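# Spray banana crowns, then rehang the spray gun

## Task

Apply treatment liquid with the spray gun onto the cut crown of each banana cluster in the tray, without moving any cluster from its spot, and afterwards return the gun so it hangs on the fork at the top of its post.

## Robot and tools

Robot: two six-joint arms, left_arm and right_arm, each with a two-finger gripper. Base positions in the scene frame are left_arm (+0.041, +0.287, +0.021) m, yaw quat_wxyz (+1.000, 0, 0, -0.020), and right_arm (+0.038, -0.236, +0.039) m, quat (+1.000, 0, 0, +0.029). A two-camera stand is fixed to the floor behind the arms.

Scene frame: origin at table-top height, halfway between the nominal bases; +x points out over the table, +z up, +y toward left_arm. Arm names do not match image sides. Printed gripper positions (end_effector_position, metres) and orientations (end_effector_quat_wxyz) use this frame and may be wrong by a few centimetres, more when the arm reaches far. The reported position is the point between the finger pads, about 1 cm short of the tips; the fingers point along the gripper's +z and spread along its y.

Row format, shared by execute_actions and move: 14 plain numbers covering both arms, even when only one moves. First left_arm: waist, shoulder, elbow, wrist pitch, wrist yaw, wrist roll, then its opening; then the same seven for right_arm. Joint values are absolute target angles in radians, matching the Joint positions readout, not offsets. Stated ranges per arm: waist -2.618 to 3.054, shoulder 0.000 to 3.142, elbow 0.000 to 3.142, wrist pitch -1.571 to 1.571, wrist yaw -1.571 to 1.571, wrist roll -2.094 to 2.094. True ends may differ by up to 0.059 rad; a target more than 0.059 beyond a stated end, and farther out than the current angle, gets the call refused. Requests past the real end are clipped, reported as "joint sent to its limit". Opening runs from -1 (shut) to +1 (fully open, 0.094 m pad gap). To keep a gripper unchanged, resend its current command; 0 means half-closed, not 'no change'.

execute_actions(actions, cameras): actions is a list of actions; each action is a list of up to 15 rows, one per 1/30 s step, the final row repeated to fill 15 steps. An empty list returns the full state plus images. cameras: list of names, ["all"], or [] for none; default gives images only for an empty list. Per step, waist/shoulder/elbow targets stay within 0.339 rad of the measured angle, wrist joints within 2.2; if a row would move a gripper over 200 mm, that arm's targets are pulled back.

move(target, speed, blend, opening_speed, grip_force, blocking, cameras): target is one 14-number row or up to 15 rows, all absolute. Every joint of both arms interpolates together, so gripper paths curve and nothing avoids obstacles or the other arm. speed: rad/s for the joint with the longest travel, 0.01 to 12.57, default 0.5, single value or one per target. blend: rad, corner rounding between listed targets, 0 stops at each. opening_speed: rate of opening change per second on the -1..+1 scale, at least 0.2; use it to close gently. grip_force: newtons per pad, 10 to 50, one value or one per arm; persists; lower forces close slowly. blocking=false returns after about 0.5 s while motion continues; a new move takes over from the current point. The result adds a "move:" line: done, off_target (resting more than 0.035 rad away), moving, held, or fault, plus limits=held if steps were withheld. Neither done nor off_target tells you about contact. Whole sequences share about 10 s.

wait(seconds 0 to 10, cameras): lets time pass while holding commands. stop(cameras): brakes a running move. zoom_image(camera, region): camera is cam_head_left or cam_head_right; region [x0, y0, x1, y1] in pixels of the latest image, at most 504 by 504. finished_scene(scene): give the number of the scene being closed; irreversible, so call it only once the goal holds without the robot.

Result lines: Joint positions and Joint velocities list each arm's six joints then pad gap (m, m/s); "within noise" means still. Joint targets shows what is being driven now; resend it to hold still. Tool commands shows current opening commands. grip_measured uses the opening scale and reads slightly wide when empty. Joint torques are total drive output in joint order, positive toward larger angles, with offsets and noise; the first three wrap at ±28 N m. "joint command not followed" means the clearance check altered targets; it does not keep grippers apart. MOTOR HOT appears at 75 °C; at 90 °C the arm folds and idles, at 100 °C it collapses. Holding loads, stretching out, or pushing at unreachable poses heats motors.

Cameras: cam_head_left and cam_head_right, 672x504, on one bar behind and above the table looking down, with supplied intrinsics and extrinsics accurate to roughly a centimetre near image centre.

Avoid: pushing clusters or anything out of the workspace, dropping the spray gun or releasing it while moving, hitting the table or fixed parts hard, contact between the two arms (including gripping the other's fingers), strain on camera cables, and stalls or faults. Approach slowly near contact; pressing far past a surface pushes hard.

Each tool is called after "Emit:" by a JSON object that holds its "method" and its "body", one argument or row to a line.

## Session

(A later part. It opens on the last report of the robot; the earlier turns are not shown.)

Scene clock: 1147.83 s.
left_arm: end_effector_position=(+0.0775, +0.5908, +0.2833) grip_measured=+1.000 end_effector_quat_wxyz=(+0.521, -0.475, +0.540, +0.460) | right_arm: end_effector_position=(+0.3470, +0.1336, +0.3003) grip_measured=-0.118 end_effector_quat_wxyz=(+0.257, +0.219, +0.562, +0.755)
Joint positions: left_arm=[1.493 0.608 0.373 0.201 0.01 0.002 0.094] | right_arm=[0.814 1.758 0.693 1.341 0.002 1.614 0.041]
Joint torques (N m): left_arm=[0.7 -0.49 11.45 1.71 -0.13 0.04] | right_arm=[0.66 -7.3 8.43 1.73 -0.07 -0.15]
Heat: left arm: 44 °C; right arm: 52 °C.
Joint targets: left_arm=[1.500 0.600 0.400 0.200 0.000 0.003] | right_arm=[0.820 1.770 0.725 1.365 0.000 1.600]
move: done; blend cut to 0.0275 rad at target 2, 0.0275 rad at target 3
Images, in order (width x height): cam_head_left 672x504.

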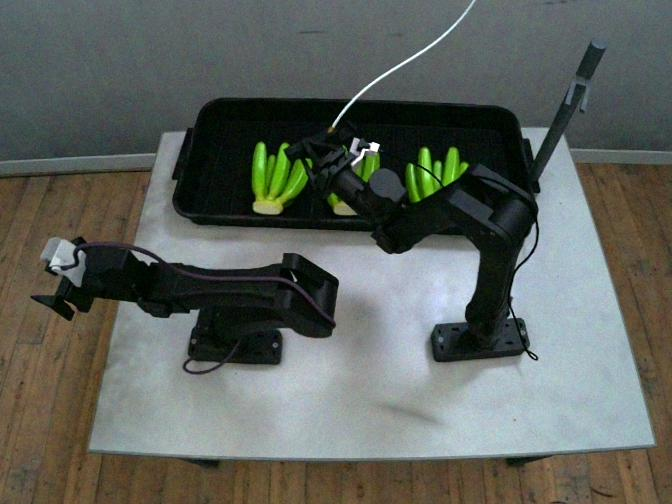

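Emit:
{"method": "move", "body": {
  "target": [1.5,0.6,0.4,0.2,0,0.003,1,0.82,1.77,0.725,1.365,0,1.4,-1],
  "speed": 0.2,
  "cameras": ["cam_head_left"]
}}

Emit:
{"method": "zoom_image", "body": {
  "camera": "cam_head_left",
  "region": [310, 180, 380, 230]
}}

Emit:
{"method": "move", "body": {
  "target": [1.5,0.6,0.4,0.2,0,0.003,1,0.82,1.77,0.725,1.365,0,1.2,-1],
  "speed": 0.2,
  "cameras": ["cam_head_left"]
}}

Emit:
{"method": "zoom_image", "body": {
  "camera": "cam_head_left",
  "region": [310, 180, 380, 230]
}}

Scene clock: 1164.33 s.
left_arm: end_effector_position=(+0.0775, +0.5908, +0.2833) grip_measured=+1.000 end_effector_quat_wxyz=(+0.521, -0.475, +0.540, +0.460) | right_arm: end_effector_position=(+0.3470, +0.1336, +0.3002) grip_measured=-0.118 end_effector_quat_wxyz=(+0.324, +0.168, +0.580, +0.728)
Joint positions: left_arm=[1.493 0.608 0.373 0.201 0.01 0.002 0.094] | right_arm=[0.814 1.758 0.693 1.341 0.002 1.433 0.041]
Joint torques (N m): left_arm=[0.7 -0.42 11.38 1.7 -0.12 0.04] | right_arm=[0.43 -7.28 8.39 1.73 -0.1 -0.34]
Heat: left arm: 44 °C; right arm: 53 °C.
Joint targets: left_arm=[1.500 0.600 0.400 0.200 0.000 0.003] | right_arm=[0.820 1.770 0.725 1.365 0.000 1.400]
move: done
Images, in order (width x height): cam_head_left 672x504.

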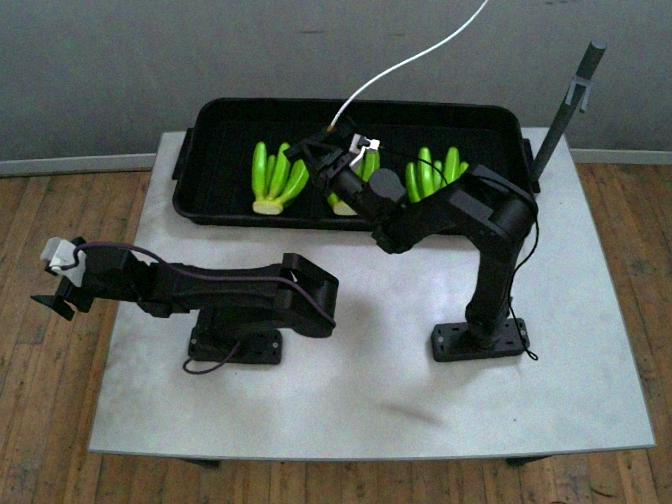

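Scaled by 7.200 from the camera's 672x504 image, which has a finer 960x720 frame.

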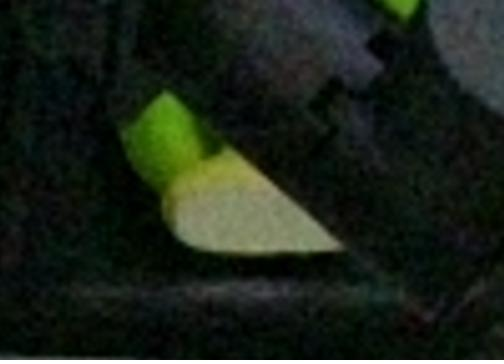

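Scene clock: 1165.97 s.
left_arm: end_effector_position=(+0.0775, +0.5908, +0.2833) grip_measured=+1.000 end_effector_quat_wxyz=(+0.521, -0.475, +0.540, +0.460) | right_arm: end_effector_position=(+0.3470, +0.1336, +0.3002) grip_measured=-0.118 end_effector_quat_wxyz=(+0.396, +0.109, +0.594, +0.692)
Joint positions: left_arm=[1.493 0.608 0.373 0.201 0.01 0.002 0.094] | right_arm=[0.814 1.758 0.693 1.341 0.002 1.232 0.041]
Joint torques (N m): left_arm=[0.73 -0.4 11.4 1.71 -0.12 0.06] | right_arm=[0.5 -7.25 8.57 1.77 -0.02 -0.35]
Heat: left arm: 44 °C; right arm: 54 °C.
Joint targets: left_arm=[1.500 0.600 0.400 0.200 0.000 0.003] | right_arm=[0.820 1.770 0.725 1.365 0.000 1.200]
move: done
Images, in order (width x height): cam_head_left 672x504.

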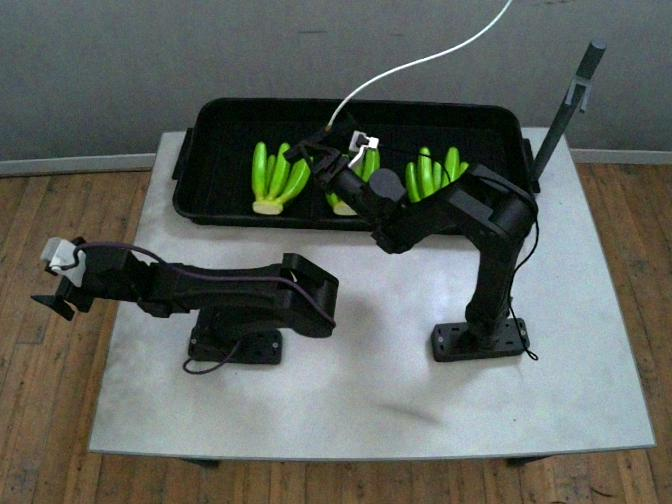

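Scaled by 7.200 from the camera's 672x504 image, which has a finer 960x720 frame.

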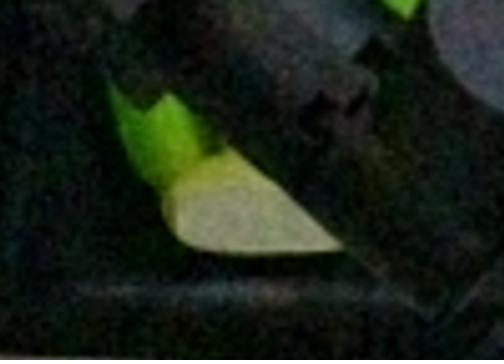

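Emit:
{"method": "move", "body": {
  "target": [1.5,0.6,0.4,0.2,0,0.003,1,0.3,0.85,0.22,0.97,0,1.6,-1],
  "speed": 0.8,
  "cameras": ["cam_head_left"]
}}

Emit:
{"method": "zoom_image", "body": {
  "camera": "cam_head_left",
  "region": [310, 180, 380, 230]
}}

Emit:
{"method": "zoom_image", "body": {
  "camera": "cam_head_left",
  "region": [400, 100, 520, 230]
}}

Scene clock: 1175.20 s.
left_arm: end_effector_position=(+0.0775, +0.5908, +0.2833) grip_measured=+1.000 end_effector_quat_wxyz=(+0.521, -0.475, +0.540, +0.460) | right_arm: end_effector_position=(+0.3371, -0.1204, +0.3389) grip_measured=-0.118 end_effector_quat_wxyz=(+0.445, +0.344, +0.478, +0.674)
Joint positions: left_arm=[1.493 0.608 0.373 0.201 0.01 0.002 0.094] | right_arm=[0.308 0.867 0.231 0.947 0.003 1.61 0.041]
Joint torques (N m): left_arm=[0.76 -0.4 11.38 1.72 -0.14 0.02] | right_arm=[-0.62 -2.91 6.31 1.7 -0.09 -0.06]
Heat: left arm: 44 °C; right arm: 54 °C.
Joint targets: left_arm=[1.500 0.600 0.400 0.200 0.000 0.003] | right_arm=[0.300 0.850 0.220 0.970 0.000 1.600]
move: done
Images, in order (width x height): cam_head_left 672x504.

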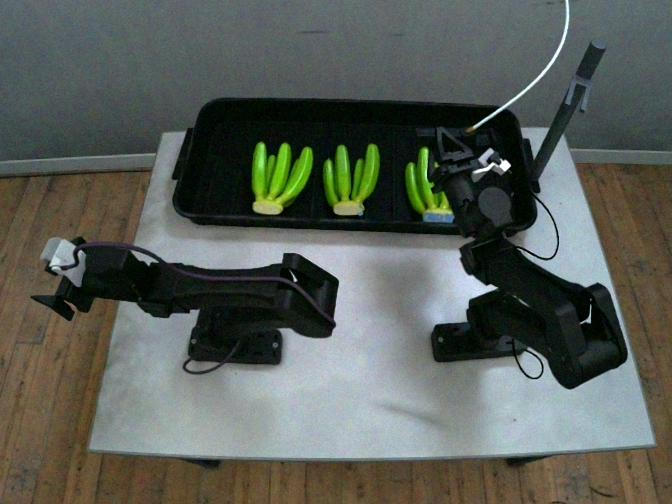

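Scaled by 7.200 from the camera's 672x504 image, which has a finer 960x720 frame.

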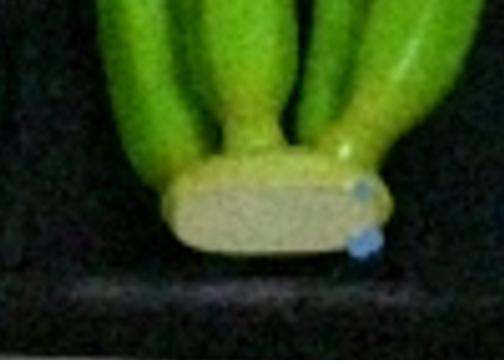

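Scaled by 3.877 from the camera's 672x504 image, which has a finer 960x720 frame.

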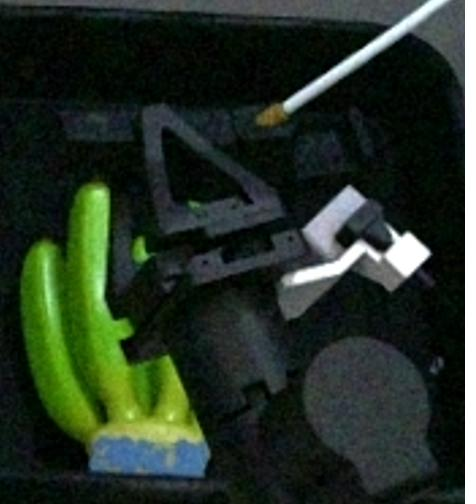

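Emit:
{"method": "move", "body": {
  "target": [
    [1.5,0.6,0.4,0.2,0,0.003,1,0.775,1.65,0.57,1.39,0,1.6,-1],
    [1.5,0.6,0.4,0.2,0,0.003,1,0.775,1.81,0.77,1.356,0,1.6,-1],
    [1.5,0.6,0.4,0.2,0,0.003,1,0.775,1.945,0.97,1.295,0,1.6,-1]
  ],
  "speed": [0.7,0.1,0.1],
  "blend": [0,0.03,0],
  "cameras": ["cam_head_left"]
}}

Emit:
{"method": "zoom_image", "body": {
  "camera": "cam_head_left",
  "region": [310, 180, 380, 230]
}}

Scene clock: 1213.80 s.
left_arm: end_effector_position=(+0.0775, +0.5908, +0.2833) grip_measured=+1.000 end_effector_quat_wxyz=(+0.521, -0.475, +0.540, +0.460) | right_arm: end_effector_position=(+0.3997, +0.1623, +0.3016) grip_measured=-0.118 end_effector_quat_wxyz=(+0.272, +0.230, +0.557, +0.750)
Joint positions: left_arm=[1.493 0.608 0.373 0.201 0.01 0.002 0.094] | right_arm=[0.773 1.929 0.936 1.272 0 1.614 0.041]
Joint torques (N m): left_arm=[0.73 -0.39 11.3 1.7 -0.14 0.05] | right_arm=[0.29 -8.98 8.88 1.76 -0.04 -0.17]
Heat: left arm: 44 °C; right arm: 52 °C.
Joint targets: left_arm=[1.500 0.600 0.400 0.200 0.000 0.003] | right_arm=[0.775 1.945 0.970 1.295 0.000 1.600]
move: done
Images, in order (width x height): cam_head_left 672x504.

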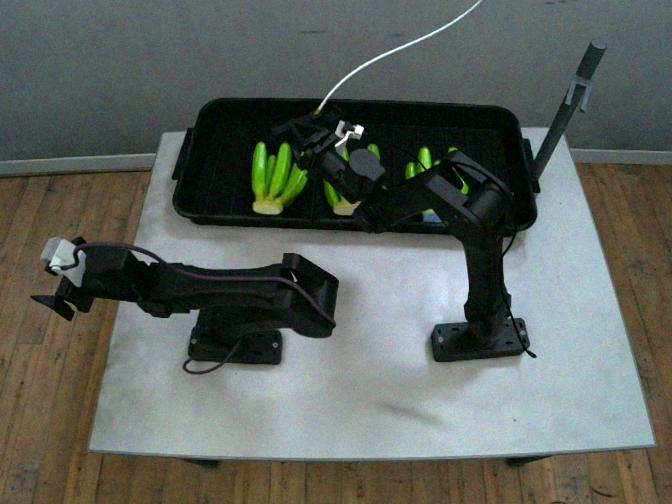

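Scaled by 7.200 from the camera's 672x504 image, which has a finer 960x720 frame.

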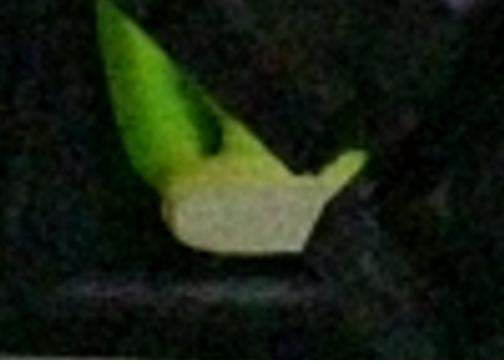

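Emit:
{"method": "move", "body": {
  "target": [
    [1.5,0.6,0.4,0.2,0,0.003,1,1.0,1.945,0.97,1.295,0,1.6,-1],
    [1.5,0.6,0.4,0.2,0,0.003,1,1.0,1.88,0.87,1.325,0,1.6,-1],
    [1.5,0.6,0.4,0.2,0,0.003,1,0.775,1.88,0.87,1.325,0,1.6,-1]
  ],
  "speed": 0.15,
  "blend": [0.03,0.03,0],
  "cameras": ["cam_head_left"]
}}

Emit:
{"method": "zoom_image", "body": {
  "camera": "cam_head_left",
  "region": [240, 170, 380, 230]
}}

Emit:
{"method": "move", "body": {
  "target": [
    [1.5,0.6,0.4,0.2,0,0.003,1,0.775,1.81,0.77,1.356,0,1.6,-1],
    [1.5,0.6,0.4,0.2,0,0.003,1,1.0,1.81,0.77,1.356,0,1.6,-1],
    [1.5,0.6,0.4,0.2,0,0.003,1,1.0,1.74,0.68,1.37,0,1.6,-1],
    [1.5,0.6,0.4,0.2,0,0.003,1,0.775,1.74,0.68,1.37,0,1.6,-1]
  ],
  "speed": 0.15,
  "blend": [0.03,0.03,0.03,0],
  "cameras": ["cam_head_left"]
}}

Emit:
{"method": "zoom_image", "body": {
  "camera": "cam_head_left",
  "region": [240, 170, 380, 230]
}}

Scene clock: 1229.73 s.
left_arm: end_effector_position=(+0.0775, +0.5908, +0.2833) grip_measured=+1.000 end_effector_quat_wxyz=(+0.521, -0.475, +0.540, +0.460) | right_arm: end_effector_position=(+0.3915, +0.1581, +0.2873) grip_measured=-0.118 end_effector_quat_wxyz=(+0.267, +0.233, +0.568, +0.742)
Joint positions: left_arm=[1.493 0.608 0.373 0.201 0.01 0.002 0.094] | right_arm=[0.779 1.918 0.881 1.285 0.001 1.614 0.041]
Joint torques (N m): left_arm=[0.73 -0.4 11.29 1.71 -0.12 0.04] | right_arm=[-0.43 -13.67 5.16 1.93 -0.01 -0.11]
Heat: left arm: 44 °C; right arm: 52 °C.
Joint targets: left_arm=[1.500 0.600 0.400 0.200 0.000 0.003] | right_arm=[0.775 1.880 0.870 1.325 0.000 1.600]
move: off_target (right_arm); right_arm: the wrist pitch is farthest, 0.040 rad from its target
Images, in order (width x height): cam_head_left 672x504.

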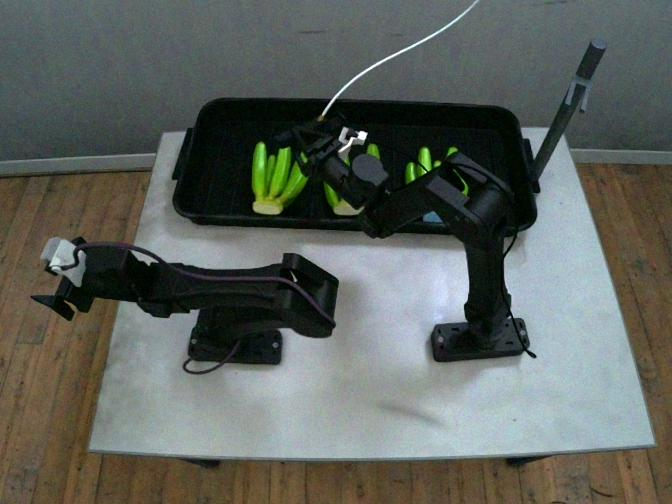

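Scaled by 3.600 from the camera's 672x504 image, which has a finer 960x720 frame.

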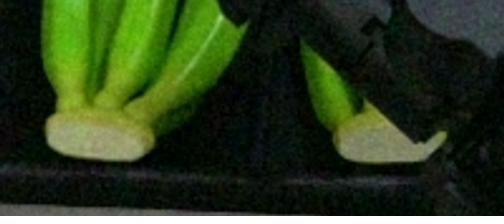

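Scene clock: 1234.37 s.
left_arm: end_effector_position=(+0.0775, +0.5908, +0.2833) grip_measured=+1.000 end_effector_quat_wxyz=(+0.521, -0.475, +0.540, +0.460) | right_arm: end_effector_position=(+0.3611, +0.1250, +0.2888) grip_measured=-0.118 end_effector_quat_wxyz=(+0.267, +0.233, +0.570, +0.742)
Joint positions: left_arm=[1.493 0.608 0.373 0.201 0.01 0.002 0.094] | right_arm=[0.78 1.775 0.69 1.33 0.001 1.614 0.041]
Joint torques (N m): left_arm=[0.69 -0.4 11.38 1.71 -0.13 0.05] | right_arm=[-0.44 -11.81 4.71 1.96 -0.03 -0.11]
Heat: left arm: 44 °C; right arm: 53 °C.
Joint targets: left_arm=[1.500 0.600 0.400 0.200 0.000 0.003] | right_arm=[0.775 1.740 0.680 1.370 0.000 1.600]
move: off_target (right_arm); right_arm: the wrist pitch is farthest, 0.040 rad from its target
Images, in order (width x height): cam_head_left 672x504.

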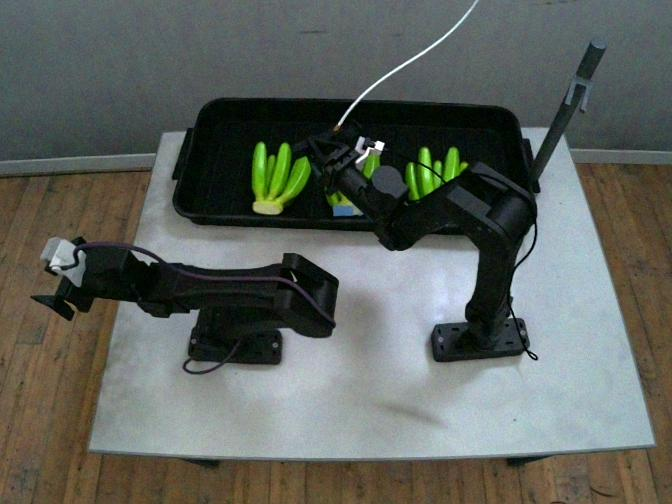

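Scaled by 3.600 from the camera's 672x504 image, which has a finer 960x720 frame.

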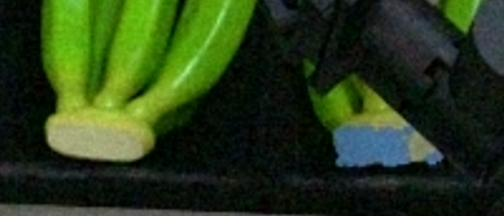

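Emit:
{"method": "move", "body": {
  "target": [
    [1.5,0.6,0.4,0.2,0,0.003,1,0.88,1.70,0.63,1.375,0,1.6,-1],
    [1.5,0.6,0.4,0.2,0,0.003,1,0.72,1.67,0.59,1.38,0,1.6,-1],
    [1.5,0.6,0.4,0.2,0,0.003,1,0.72,1.62,0.53,1.388,0,1.6,-1],
    [1.5,0.6,0.4,0.2,0,0.003,1,0.88,1.65,0.565,1.383,0,1.6,-1]
  ],
  "speed": 0.15,
  "blend": [0.02,0.02,0.02,0],
  "cameras": ["cam_head_left"]
}}

Emit:
{"method": "zoom_image", "body": {
  "camera": "cam_head_left",
  "region": [310, 180, 380, 230]
}}

Scene clock: 1260.43 s.
left_arm: end_effector_position=(+0.0775, +0.5908, +0.2833) grip_measured=+1.000 end_effector_quat_wxyz=(+0.521, -0.475, +0.540, +0.460) | right_arm: end_effector_position=(+0.3040, +0.1254, +0.2872) grip_measured=-0.118 end_effector_quat_wxyz=(+0.230, +0.206, +0.583, +0.751)
Joint positions: left_arm=[1.493 0.608 0.373 0.201 0.01 0.002 0.094] | right_arm=[0.875 1.654 0.544 1.347 0 1.614 0.041]
Joint torques (N m): left_arm=[0.76 -0.38 11.33 1.68 -0.13 0.02] | right_arm=[0.39 -7.38 7.31 1.91 -0.09 -0.11]
Motor temperatures (°C): left_arm=[27 27 36 44 26 26 26] | right_arm=[26 36 43 52 29 24 34]
Heat: left arm: 44 °C; right arm: 52 °C.
Joint targets: left_arm=[1.500 0.600 0.400 0.200 0.000 0.003] | right_arm=[0.880 1.650 0.565 1.383 0.000 1.600]
move: off_target (right_arm); right_arm: the wrist pitch is farthest, 0.036 rad from its target
Images, in order (width x height): cam_head_left 672x504.

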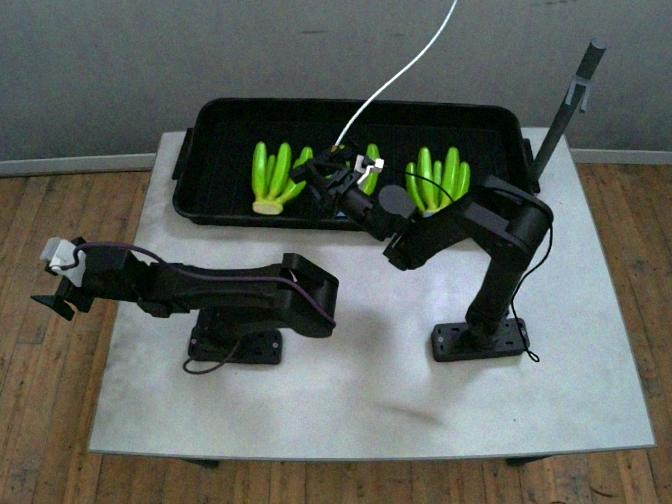

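Scaled by 7.200 from the camera's 672x504 image, which has a finer 960x720 frame.

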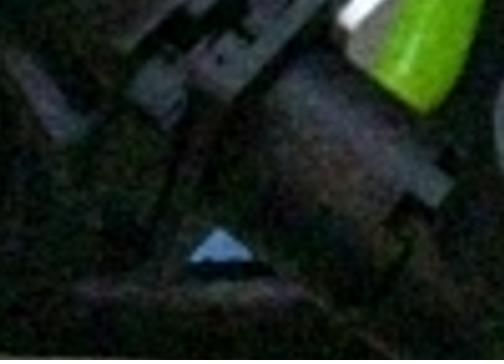

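Emit:
{"method": "move", "body": {
  "target": [
    [1.5,0.6,0.4,0.2,0,0.003,1,1.03,2.03,1.105,1.245,0,1.6,-1],
    [1.5,0.6,0.4,0.2,0,0.003,1,1.075,2.185,1.365,1.14,0,1.6,-1],
    [1.5,0.6,0.4,0.2,0,0.003,1,1.115,2.345,1.645,1.015,0,1.6,-1],
    [1.5,0.6,0.4,0.2,0,0.003,1,1.14,2.345,1.645,1.015,0,1.6,-1],
    [1.5,0.6,0.4,0.2,0,0.003,1,1.1,2.185,1.365,1.14,0,1.6,-1],
    [1.5,0.6,0.4,0.2,0,0.003,1,1.055,2.03,1.105,1.245,0,1.6,-1]
  ],
  "speed": [0.5,0.15,0.15,0.1,0.15,0.15],
  "blend": [0.03,0.03,0.01,0.01,0.03,0],
  "cameras": ["cam_head_left"]
}}

Emit:
{"method": "zoom_image", "body": {
  "camera": "cam_head_left",
  "region": [240, 170, 380, 230]
}}

Scene clock: 1288.30 s.
left_arm: end_effector_position=(+0.0775, +0.5908, +0.2833) grip_measured=+1.000 end_effector_quat_wxyz=(+0.521, -0.475, +0.540, +0.460) | right_arm: end_effector_position=(+0.2891, +0.2877, +0.2852) grip_measured=-0.118 end_effector_quat_wxyz=(+0.159, +0.150, +0.596, +0.773)
Joint positions: left_arm=[1.493 0.608 0.373 0.201 0.01 0.002 0.094] | right_arm=[1.063 2.073 1.116 1.205 -0.001 1.614 0.041]
Joint torques (N m): left_arm=[0.69 -0.38 11.4 1.73 -0.13 0.04] | right_arm=[-0.61 -15.94 5.3 1.94 -0.02 -0.14]
Heat: left arm: 44 °C; right arm: 54 °C.
Joint targets: left_arm=[1.500 0.600 0.400 0.200 0.000 0.003] | right_arm=[1.055 2.030 1.105 1.245 0.000 1.600]
move: off_target (right_arm); right_arm: the shoulder is farthest, 0.043 rad from its target
Images, in order (width x height): cam_head_left 672x504.

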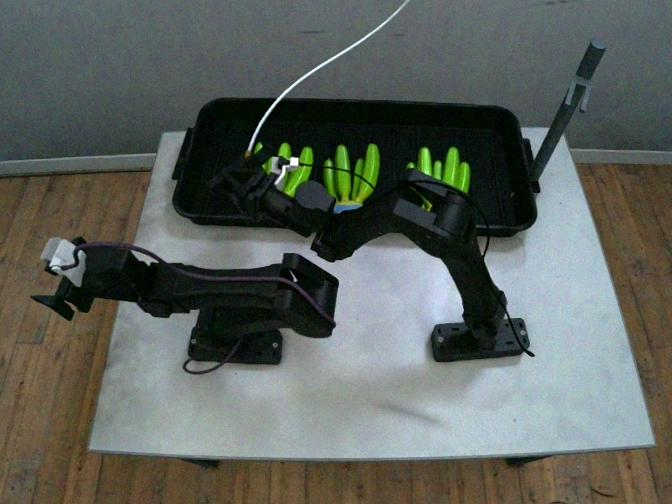

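Scaled by 3.600 from the camera's 672x504 image, which has a finer 960x720 frame.

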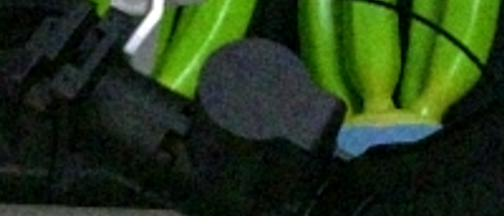

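Mid looks full. Sweep back along and see the left.

Emit:
{"method": "move", "body": {
  "target": [1.5,0.6,0.4,0.2,0,0.003,1,0.6,1.2,0.3,1.25,0,1.6,-1],
  "speed": 0.6,
  "cameras": ["cam_head_left"]
}}

Emit:
{"method": "zoom_image", "body": {
  "camera": "cam_head_left",
  "region": [240, 190, 310, 230]
}}

Emit:
{"method": "zoom_image", "body": {
  "camera": "cam_head_left",
  "region": [320, 190, 390, 230]
}}

Emit:
{"method": "zoom_image", "body": {
  "camera": "cam_head_left",
  "region": [410, 190, 480, 230]
}}

Scene clock: 1295.37 s.
left_arm: end_effector_position=(+0.0775, +0.5908, +0.2833) grip_measured=+1.000 end_effector_quat_wxyz=(+0.521, -0.475, +0.540, +0.460) | right_arm: end_effector_position=(+0.3258, -0.0086, +0.3233) grip_measured=-0.118 end_effector_quat_wxyz=(+0.337, +0.271, +0.528, +0.731)
Joint positions: left_arm=[1.493 0.608 0.373 0.201 0.01 0.002 0.094] | right_arm=[0.607 1.222 0.31 1.213 0.001 1.614 0.041]
Joint torques (N m): left_arm=[0.68 -0.4 11.33 1.71 -0.11 0.03] | right_arm=[-0.68 -5.55 5.63 1.82 -0.04 -0.13]
Motor temperatures (°C): left_arm=[27 27 36 44 26 26 26] | right_arm=[26 38 44 55 29 24 34]
Heat: left arm: 44 °C; right arm: 55 °C.
Joint targets: left_arm=[1.500 0.600 0.400 0.200 0.000 0.003] | right_arm=[0.600 1.200 0.300 1.250 0.000 1.600]
move: off_target (right_arm); right_arm: the wrist pitch is farthest, 0.037 rad from its target
Images, in order (width x height): cam_head_left 672x504.

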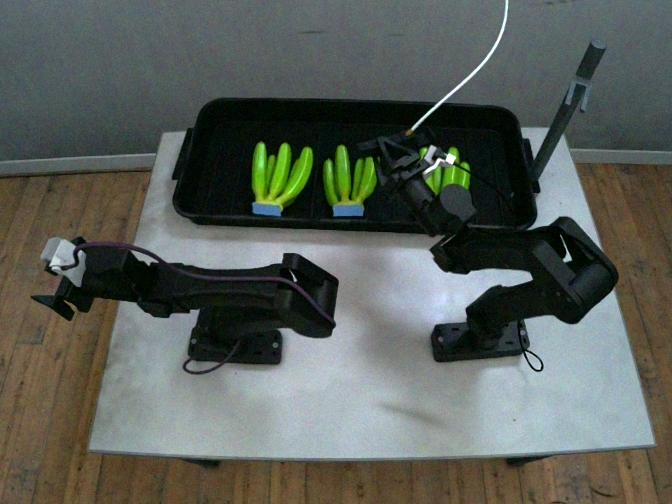

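Scaled by 7.200 from the camera's 672x504 image, which has a finer 960x720 frame.

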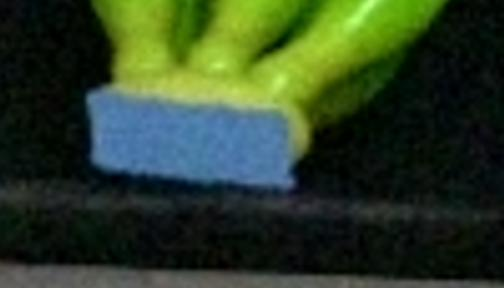

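Scaled by 7.200 from the camera's 672x504 image, which has a finer 960x720 frame.

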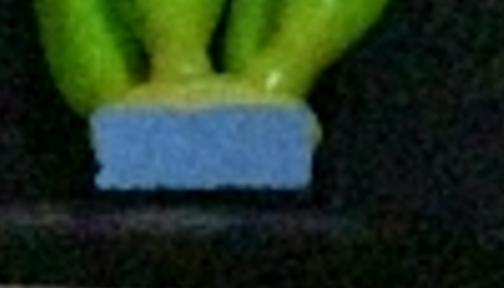

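Scaled by 7.200 from the camera's 672x504 image, which has a finer 960x720 frame.

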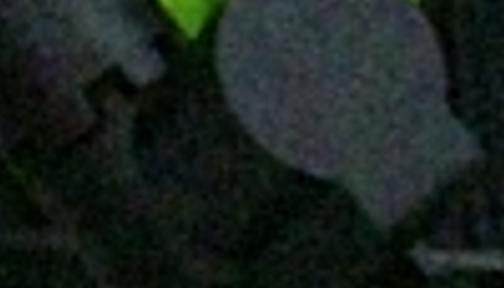

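Emit:
{"method": "move", "body": {
  "target": [
    [1.5,0.6,0.4,0.2,0,0.003,1,0.6,1.23,0.24,1.3,0,1.6,-1],
    [1.5,0.6,0.4,0.2,0,0.003,1,0.36,1.165,0.2,1.28,0,1.6,-1],
    [1.5,0.6,0.4,0.2,0,0.003,1,0.36,1.23,0.24,1.3,0,1.6,-1],
    [1.5,0.6,0.4,0.2,0,0.003,1,0.6,1.3,0.29,1.32,0,1.6,-1],
    [1.5,0.6,0.4,0.2,0,0.003,1,0.6,1.165,0.2,1.28,0,1.6,-1],
    [1.5,0.6,0.4,0.2,0,0.003,1,0.36,1.1,0.16,1.26,0,1.6,-1]
  ],
  "speed": [0.2,0.17,0.17,0.17,0.17,0.17],
  "blend": [0.02,0.02,0.02,0.02,0.02,0],
  "cameras": []
}}

Emit:
{"method": "move", "body": {
  "target": [1.5,0.6,0.4,0.2,0,0.003,1,1.0,0.85,0.22,0.97,0,1.6,-1],
  "speed": 0.7,
  "cameras": ["cam_head_left"]
}}

Emit:
{"method": "zoom_image", "body": {
  "camera": "cam_head_left",
  "region": [410, 190, 480, 230]
}}

Scene clock: 1321.23 s.
left_arm: end_effector_position=(+0.0775, +0.5908, +0.2833) grip_measured=+1.000 end_effector_quat_wxyz=(+0.521, -0.475, +0.540, +0.460) | right_arm: end_effector_position=(+0.3445, -0.0957, +0.3020) grip_measured=-0.118 end_effector_quat_wxyz=(+0.420, +0.336, +0.496, +0.682)
Joint positions: left_arm=[1.493 0.608 0.373 0.201 0.01 0.002 0.094] | right_arm=[0.367 1.121 0.171 1.237 0.001 1.614 0.041]
Joint torques (N m): left_arm=[0.69 -0.47 11.38 1.69 -0.12 0.04] | right_arm=[-0.55 -4.55 5.52 1.73 0 -0.15]
Motor temperatures (°C): left_arm=[27 27 36 44 26 26 26] | right_arm=[26 32 43 55 29 24 34]
Heat: left arm: 44 °C; right arm: 55 °C.
Joint targets: left_arm=[1.500 0.600 0.400 0.200 0.000 0.003] | right_arm=[0.360 1.100 0.160 1.260 0.000 1.600]
move: done
No camera images: "cameras" was empty.

Scene clock: 1322.90 s.
left_arm: end_effector_position=(+0.0775, +0.5908, +0.2833) grip_measured=+1.000 end_effector_quat_wxyz=(+0.521, -0.475, +0.540, +0.460) | right_arm: end_effector_position=(+0.1955, +0.0421, +0.3161) grip_measured=-0.118 end_effector_quat_wxyz=(+0.187, +0.169, +0.584, +0.771)
Joint positions: left_arm=[1.493 0.608 0.373 0.201 0.01 0.002 0.094] | right_arm=[0.993 0.868 0.183 0.948 0 1.614 0.041]
Joint torques (N m): left_arm=[0.75 -0.43 11.41 1.71 -0.13 0.03] | right_arm=[0.57 -2.69 10.3 1.78 -0.03 -0.17]
Motor temperatures (°C): left_arm=[27 27 36 44 26 26 26] | right_arm=[26 32 44 55 29 24 34]
Heat: left arm: 44 °C; right arm: 55 °C.
Joint targets: left_arm=[1.500 0.600 0.400 0.200 0.000 0.003] | right_arm=[1.000 0.850 0.220 0.970 0.000 1.600]
move: off_target (right_arm); right_arm: the elbow is farthest, 0.037 rad from its target
Images, in order (width x height): cam_head_left 672x504.

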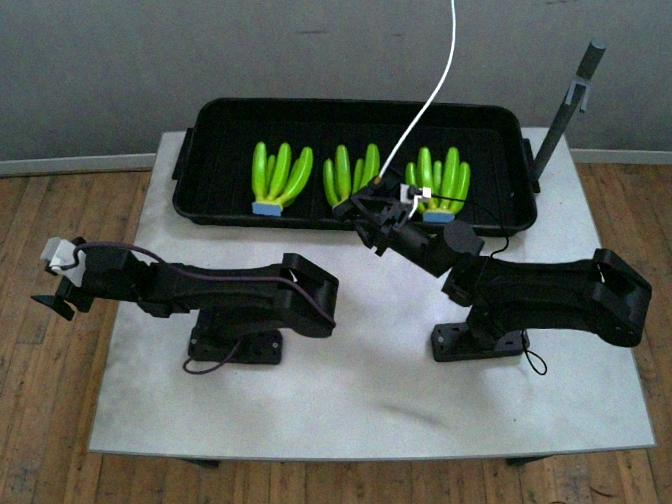

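Scaled by 7.200 from the camera's 672x504 image, which has a finer 960x720 frame.

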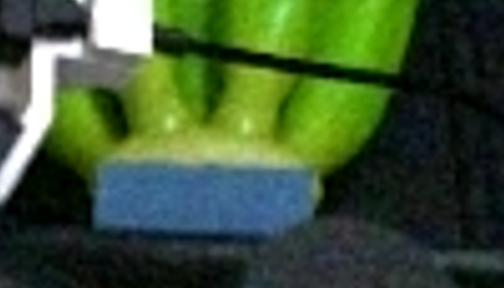

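Emit:
{"method": "move", "body": {
  "target": [
    [1.5,0.6,0.4,0.2,0,0.003,1,0.3,0.7,0.4,0.5,-0.1,1.0,-1],
    [1.5,0.6,0.4,0.2,0,0.003,1,-0.45,0.549,0.57,-0.03,-0.4,0.29,-1],
    [1.5,0.6,0.4,0.2,0,0.003,1,-0.685,0.549,0.58,-0.03,-0.527,0.29,-1]
  ],
  "speed": [0.7,0.5,0.3],
  "blend": [0.1,0.05,0],
  "cameras": ["cam_head_left","cam_head_right"]
}}

Emit:
{"method": "zoom_image", "body": {
  "camera": "cam_head_left",
  "region": [490, 60, 640, 190]
}}

Emit:
{"method": "zoom_image", "body": {
  "camera": "cam_head_right",
  "region": [490, 60, 640, 190]
}}

Emit:
{"method": "zoom_image", "body": {
  "camera": "cam_head_left",
  "region": [410, 190, 480, 230]
}}

Scene clock: 1366.67 s.
left_arm: end_effector_position=(+0.0775, +0.5908, +0.2833) grip_measured=+1.000 end_effector_quat_wxyz=(+0.521, -0.475, +0.540, +0.460) | right_arm: end_effector_position=(+0.3098, -0.3196, +0.3337) grip_measured=-0.118 end_effector_quat_wxyz=(+0.675, +0.165, +0.714, +0.083)
Joint positions: left_arm=[1.493 0.608 0.373 0.201 0.01 0.002 0.094] | right_arm=[-0.678 0.566 0.54 -0.06 -0.515 0.308 0.041]
Joint torques (N m): left_arm=[0.77 -0.42 11.38 1.7 -0.13 0.06] | right_arm=[-0.57 -1.11 11.06 1.87 -0.21 -0.18]
Motor temperatures (°C): left_arm=[27 27 36 44 26 26 26] | right_arm=[26 29 52 52 29 24 34]
Heat: left arm: 44 °C; right arm: 52 °C.
Joint targets: left_arm=[1.500 0.600 0.400 0.200 0.000 0.003] | right_arm=[-0.685 0.549 0.580 -0.030 -0.527 0.290]
move: off_target (right_arm); right_arm: the elbow is farthest, 0.040 rad from its target

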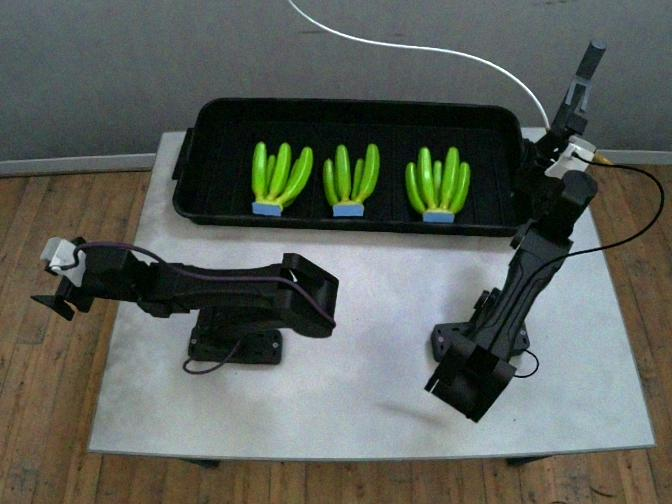

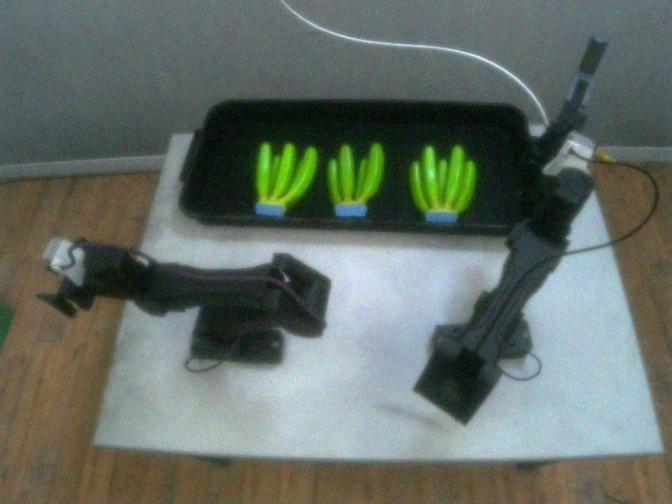

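Scaled by 3.360 from the camera's 672x504 image, which has a finer 960x720 frame.

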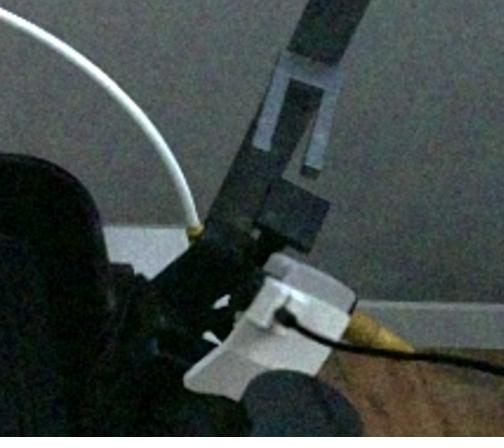

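Scaled by 3.360 from the camera's 672x504 image, which has a finer 960x720 frame.

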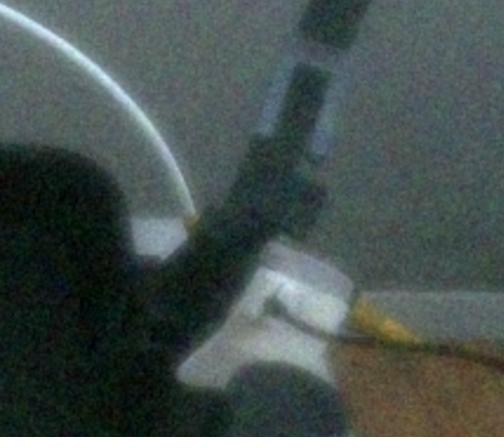

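Scaled by 7.200 from the camera's 672x504 image, which has a finer 960x720 frame.

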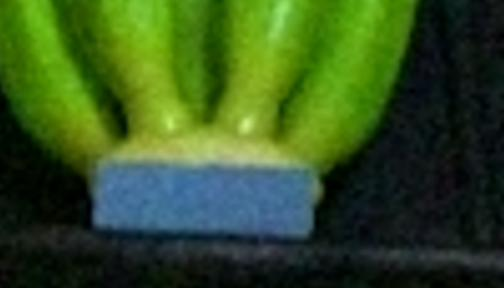

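Emit:
{"method": "move", "body": {
  "target": [1.5,0.6,0.4,0.2,0,0.003,1,-0.685,0.549,0.58,-0.03,-0.527,0.1,-1],
  "speed": 0.3,
  "cameras": ["cam_head_left"]
}}

Emit:
{"method": "zoom_image", "body": {
  "camera": "cam_head_left",
  "region": [520, 60, 630, 180]
}}

Scene clock: 1383.03 s.
left_arm: end_effector_position=(+0.0775, +0.5908, +0.2833) grip_measured=+1.000 end_effector_quat_wxyz=(+0.521, -0.475, +0.540, +0.460) | right_arm: end_effector_position=(+0.3098, -0.3194, +0.3337) grip_measured=-0.118 end_effector_quat_wxyz=(+0.680, +0.095, +0.727, +0.018)
Joint positions: left_arm=[1.493 0.608 0.373 0.201 0.01 0.002 0.094] | right_arm=[-0.678 0.566 0.54 -0.06 -0.516 0.115 0.041]
Joint torques (N m): left_arm=[0.73 -0.47 11.34 1.7 -0.13 0.03] | right_arm=[-0.69 -0.98 10.95 1.87 -0.15 -0.23]
Heat: left arm: 44 °C; right arm: 51 °C.
Joint targets: left_arm=[1.500 0.600 0.400 0.200 0.000 0.003] | right_arm=[-0.685 0.549 0.580 -0.030 -0.527 0.100]
move: off_target (right_arm); right_arm: the elbow is farthest, 0.040 rad from its target
Images, in order (width x height): cam_head_left 672x504.

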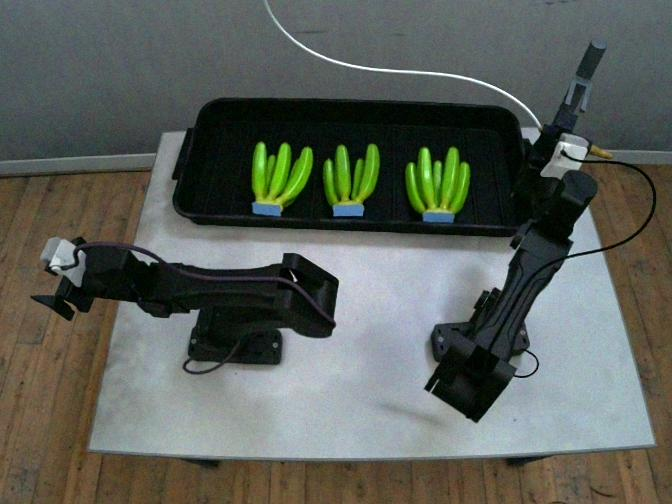

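Scaled by 4.200 from the camera's 672x504 image, which has a finer 960x720 frame.

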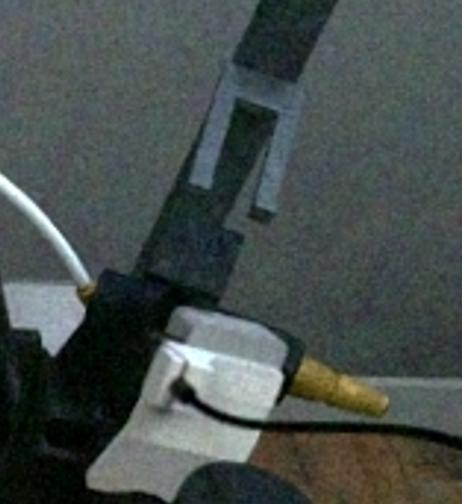

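Emit:
{"method": "zoom_image", "body": {
  "camera": "cam_head_left",
  "region": [545, 70, 605, 140]
}}

Scaled by 7.200 from the camera's 672x504 image, which has a finer 960x720 frame.

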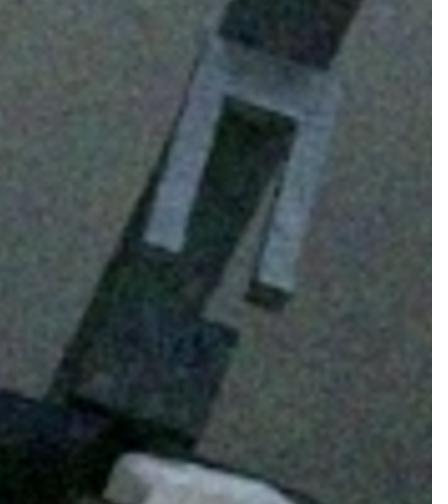

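Emit:
{"method": "wait", "body": {
  "seconds": 0,
  "cameras": ["cam_head_left","cam_head_right"]
}}

Emit:
{"method": "zoom_image", "body": {
  "camera": "cam_head_right",
  "region": [545, 70, 605, 140]
}}

Emit:
{"method": "zoom_image", "body": {
  "camera": "cam_head_right",
  "region": [520, 60, 630, 180]
}}

Scene clock: 1411.87 s.
left_arm: end_effector_position=(+0.0775, +0.5908, +0.2833) grip_measured=+1.000 end_effector_quat_wxyz=(+0.521, -0.475, +0.540, +0.460) | right_arm: end_effector_position=(+0.3098, -0.3194, +0.3337) grip_measured=-0.118 end_effector_quat_wxyz=(+0.680, +0.095, +0.727, +0.018)
Joint positions: left_arm=[1.493 0.608 0.373 0.201 0.01 0.002 0.094] | right_arm=[-0.678 0.566 0.54 -0.06 -0.516 0.114 0.041]
Joint torques (N m): left_arm=[0.66 -0.42 11.37 1.69 -0.13 0.03] | right_arm=[-0.49 -1.02 10.81 1.84 -0.18 -0.08]
Heat: left arm: 44 °C; right arm: 51 °C.
Joint targets: left_arm=[1.500 0.600 0.400 0.200 0.000 0.003] | right_arm=[-0.685 0.549 0.580 -0.030 -0.527 0.100]
Tool commands: left_gripper/opening=+1.0 right_gripper/opening=-1.0

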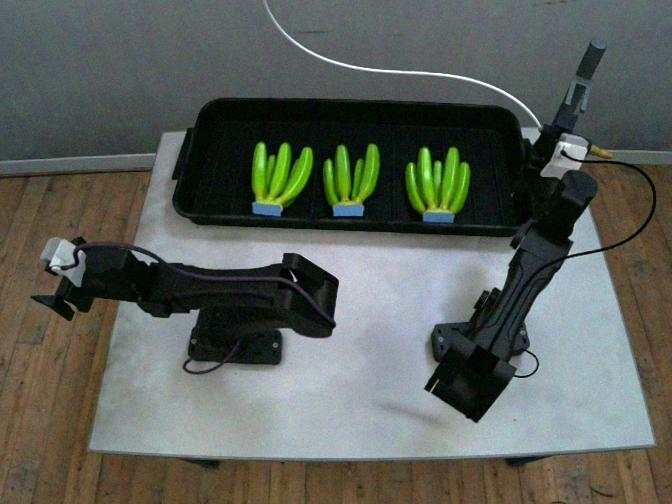

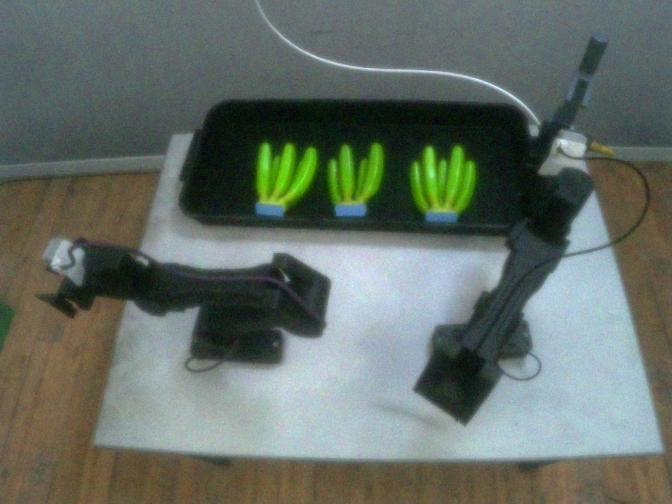

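Scaled by 7.200 from the camera's 672x504 image, which has a finer 960x720 frame.

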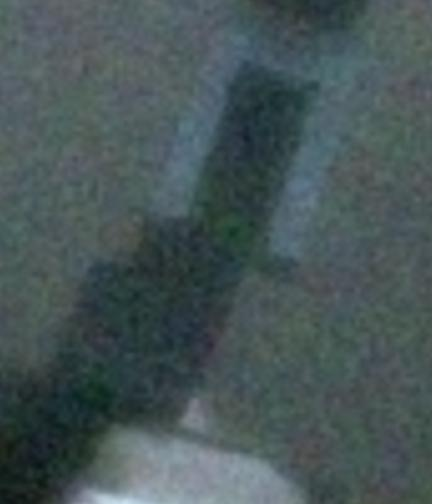

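Scaled by 4.200 from the camera's 672x504 image, which has a finer 960x720 frame.

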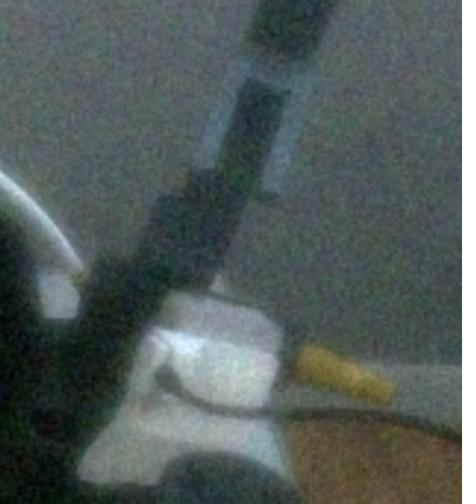

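Emit:
{"method": "move", "body": {
  "target": [1.5,0.6,0.4,0.2,0,0.003,1,-0.648,0.772,0.655,0.015,-0.492,0.1,-1],
  "speed": 0.15,
  "cameras": ["cam_head_left"]
}}

Emit:
{"method": "zoom_image", "body": {
  "camera": "cam_head_left",
  "region": [545, 70, 605, 140]
}}

Emit:
{"method": "zoom_image", "body": {
  "camera": "cam_head_left",
  "region": [520, 60, 630, 180]
}}

Scene clock: 1429.73 s.
left_arm: end_effector_position=(+0.0775, +0.5908, +0.2833) grip_measured=+1.000 end_effector_quat_wxyz=(+0.521, -0.475, +0.540, +0.460) | right_arm: end_effector_position=(+0.3410, -0.3377, +0.3186) grip_measured=-0.118 end_effector_quat_wxyz=(+0.644, +0.115, +0.755, +0.036)
Joint positions: left_arm=[1.493 0.608 0.373 0.201 0.01 0.002 0.094] | right_arm=[-0.657 0.777 0.613 -0.028 -0.496 0.114 0.041]
Joint torques (N m): left_arm=[0.69 -0.43 11.4 1.71 -0.15 0.05] | right_arm=[1.01 -1.47 11.1 1.96 -0.06 -0.11]
Heat: left arm: 44 °C; right arm: 51 °C.
Joint targets: left_arm=[1.500 0.600 0.400 0.200 0.000 0.003] | right_arm=[-0.648 0.772 0.655 0.015 -0.492 0.100]
move: off_target (right_arm); right_arm: the wrist pitch is farthest, 0.043 rad from its target
Images, in order (width x height): cam_head_left 672x504.

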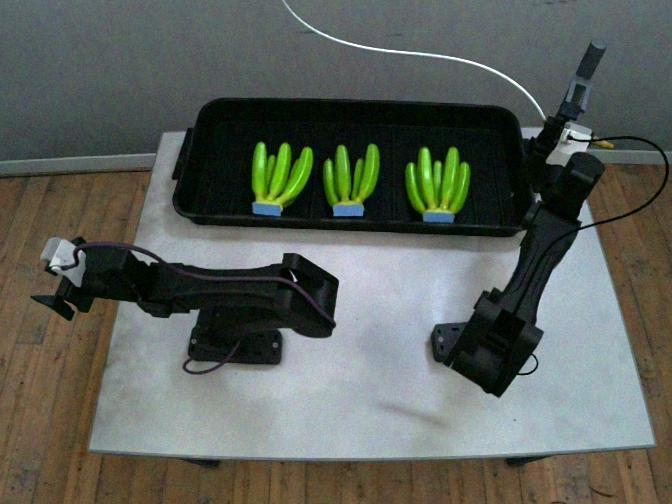

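Scaled by 7.200 from the camera's 672x504 image, which has a finer 960x720 frame.

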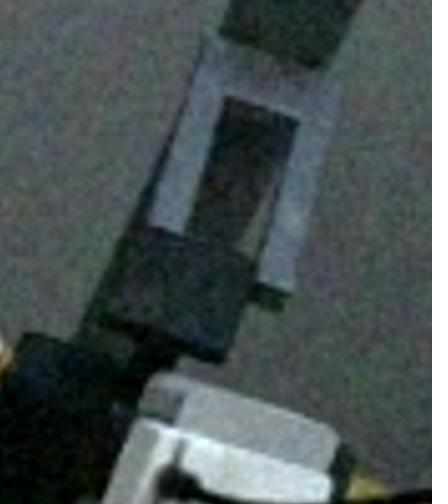

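Scaled by 4.200 from the camera's 672x504 image, which has a finer 960x720 frame.

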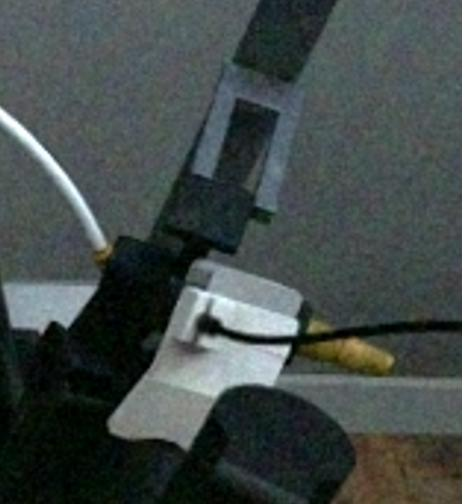

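Emit:
{"method": "move", "body": {
  "target": [1.5,0.6,0.4,0.2,0,0.003,1,-0.637,0.93,0.705,0.115,-0.48,0.1,-1],
  "speed": 0.12,
  "cameras": ["cam_head_left"]
}}

Emit:
{"method": "zoom_image", "body": {
  "camera": "cam_head_left",
  "region": [545, 70, 605, 140]
}}

Scene clock: 1454.87 s.
left_arm: end_effector_position=(+0.0775, +0.5908, +0.2833) grip_measured=+1.000 end_effector_quat_wxyz=(+0.521, -0.475, +0.540, +0.460) | right_arm: end_effector_position=(+0.3603, -0.3489, +0.3143) grip_measured=-0.118 end_effector_quat_wxyz=(+0.638, +0.115, +0.761, +0.037)
Joint positions: left_arm=[1.493 0.608 0.373 0.201 0.01 0.002 0.094] | right_arm=[-0.649 0.892 0.646 0.037 -0.489 0.108 0.041]
Joint torques (N m): left_arm=[0.84 -0.43 11.45 1.71 -0.11 0.03] | right_arm=[1.06 1.58 12.51 2.35 -0.03 -0.1]
Motor temperatures (°C): left_arm=[27 27 37 44 26 26 26] | right_arm=[26 27 49 57 29 24 34]
Heat: left arm: 44 °C; right arm: 57 °C.
Joint targets: left_arm=[1.500 0.600 0.400 0.200 0.000 0.003] | right_arm=[-0.637 0.930 0.705 0.115 -0.480 0.100]
move: off_target (right_arm); right_arm: the wrist pitch is farthest, 0.078 rad from its target
Images, in order (width x height): cam_head_left 672x504.

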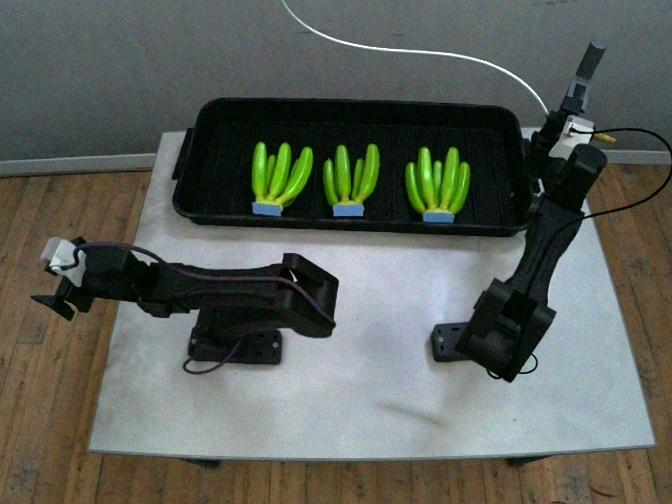

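Scaled by 7.200 from the camera's 672x504 image, which has a finer 960x720 frame.

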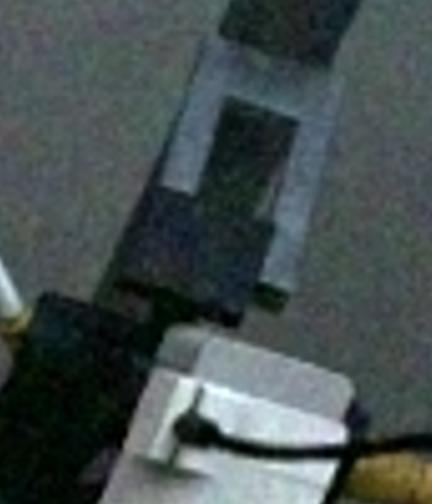

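Emit:
{"method": "zoom_image", "body": {
  "camera": "cam_head_left",
  "region": [556, 84, 596, 124]
}}

Scaled by 12.600 from the camera's 672x504 image, which has a finer 960x720 frame.

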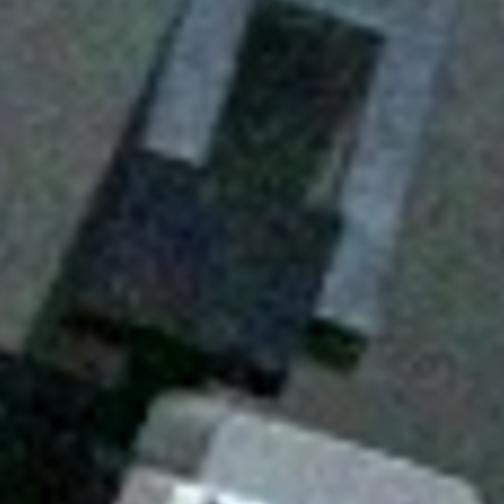

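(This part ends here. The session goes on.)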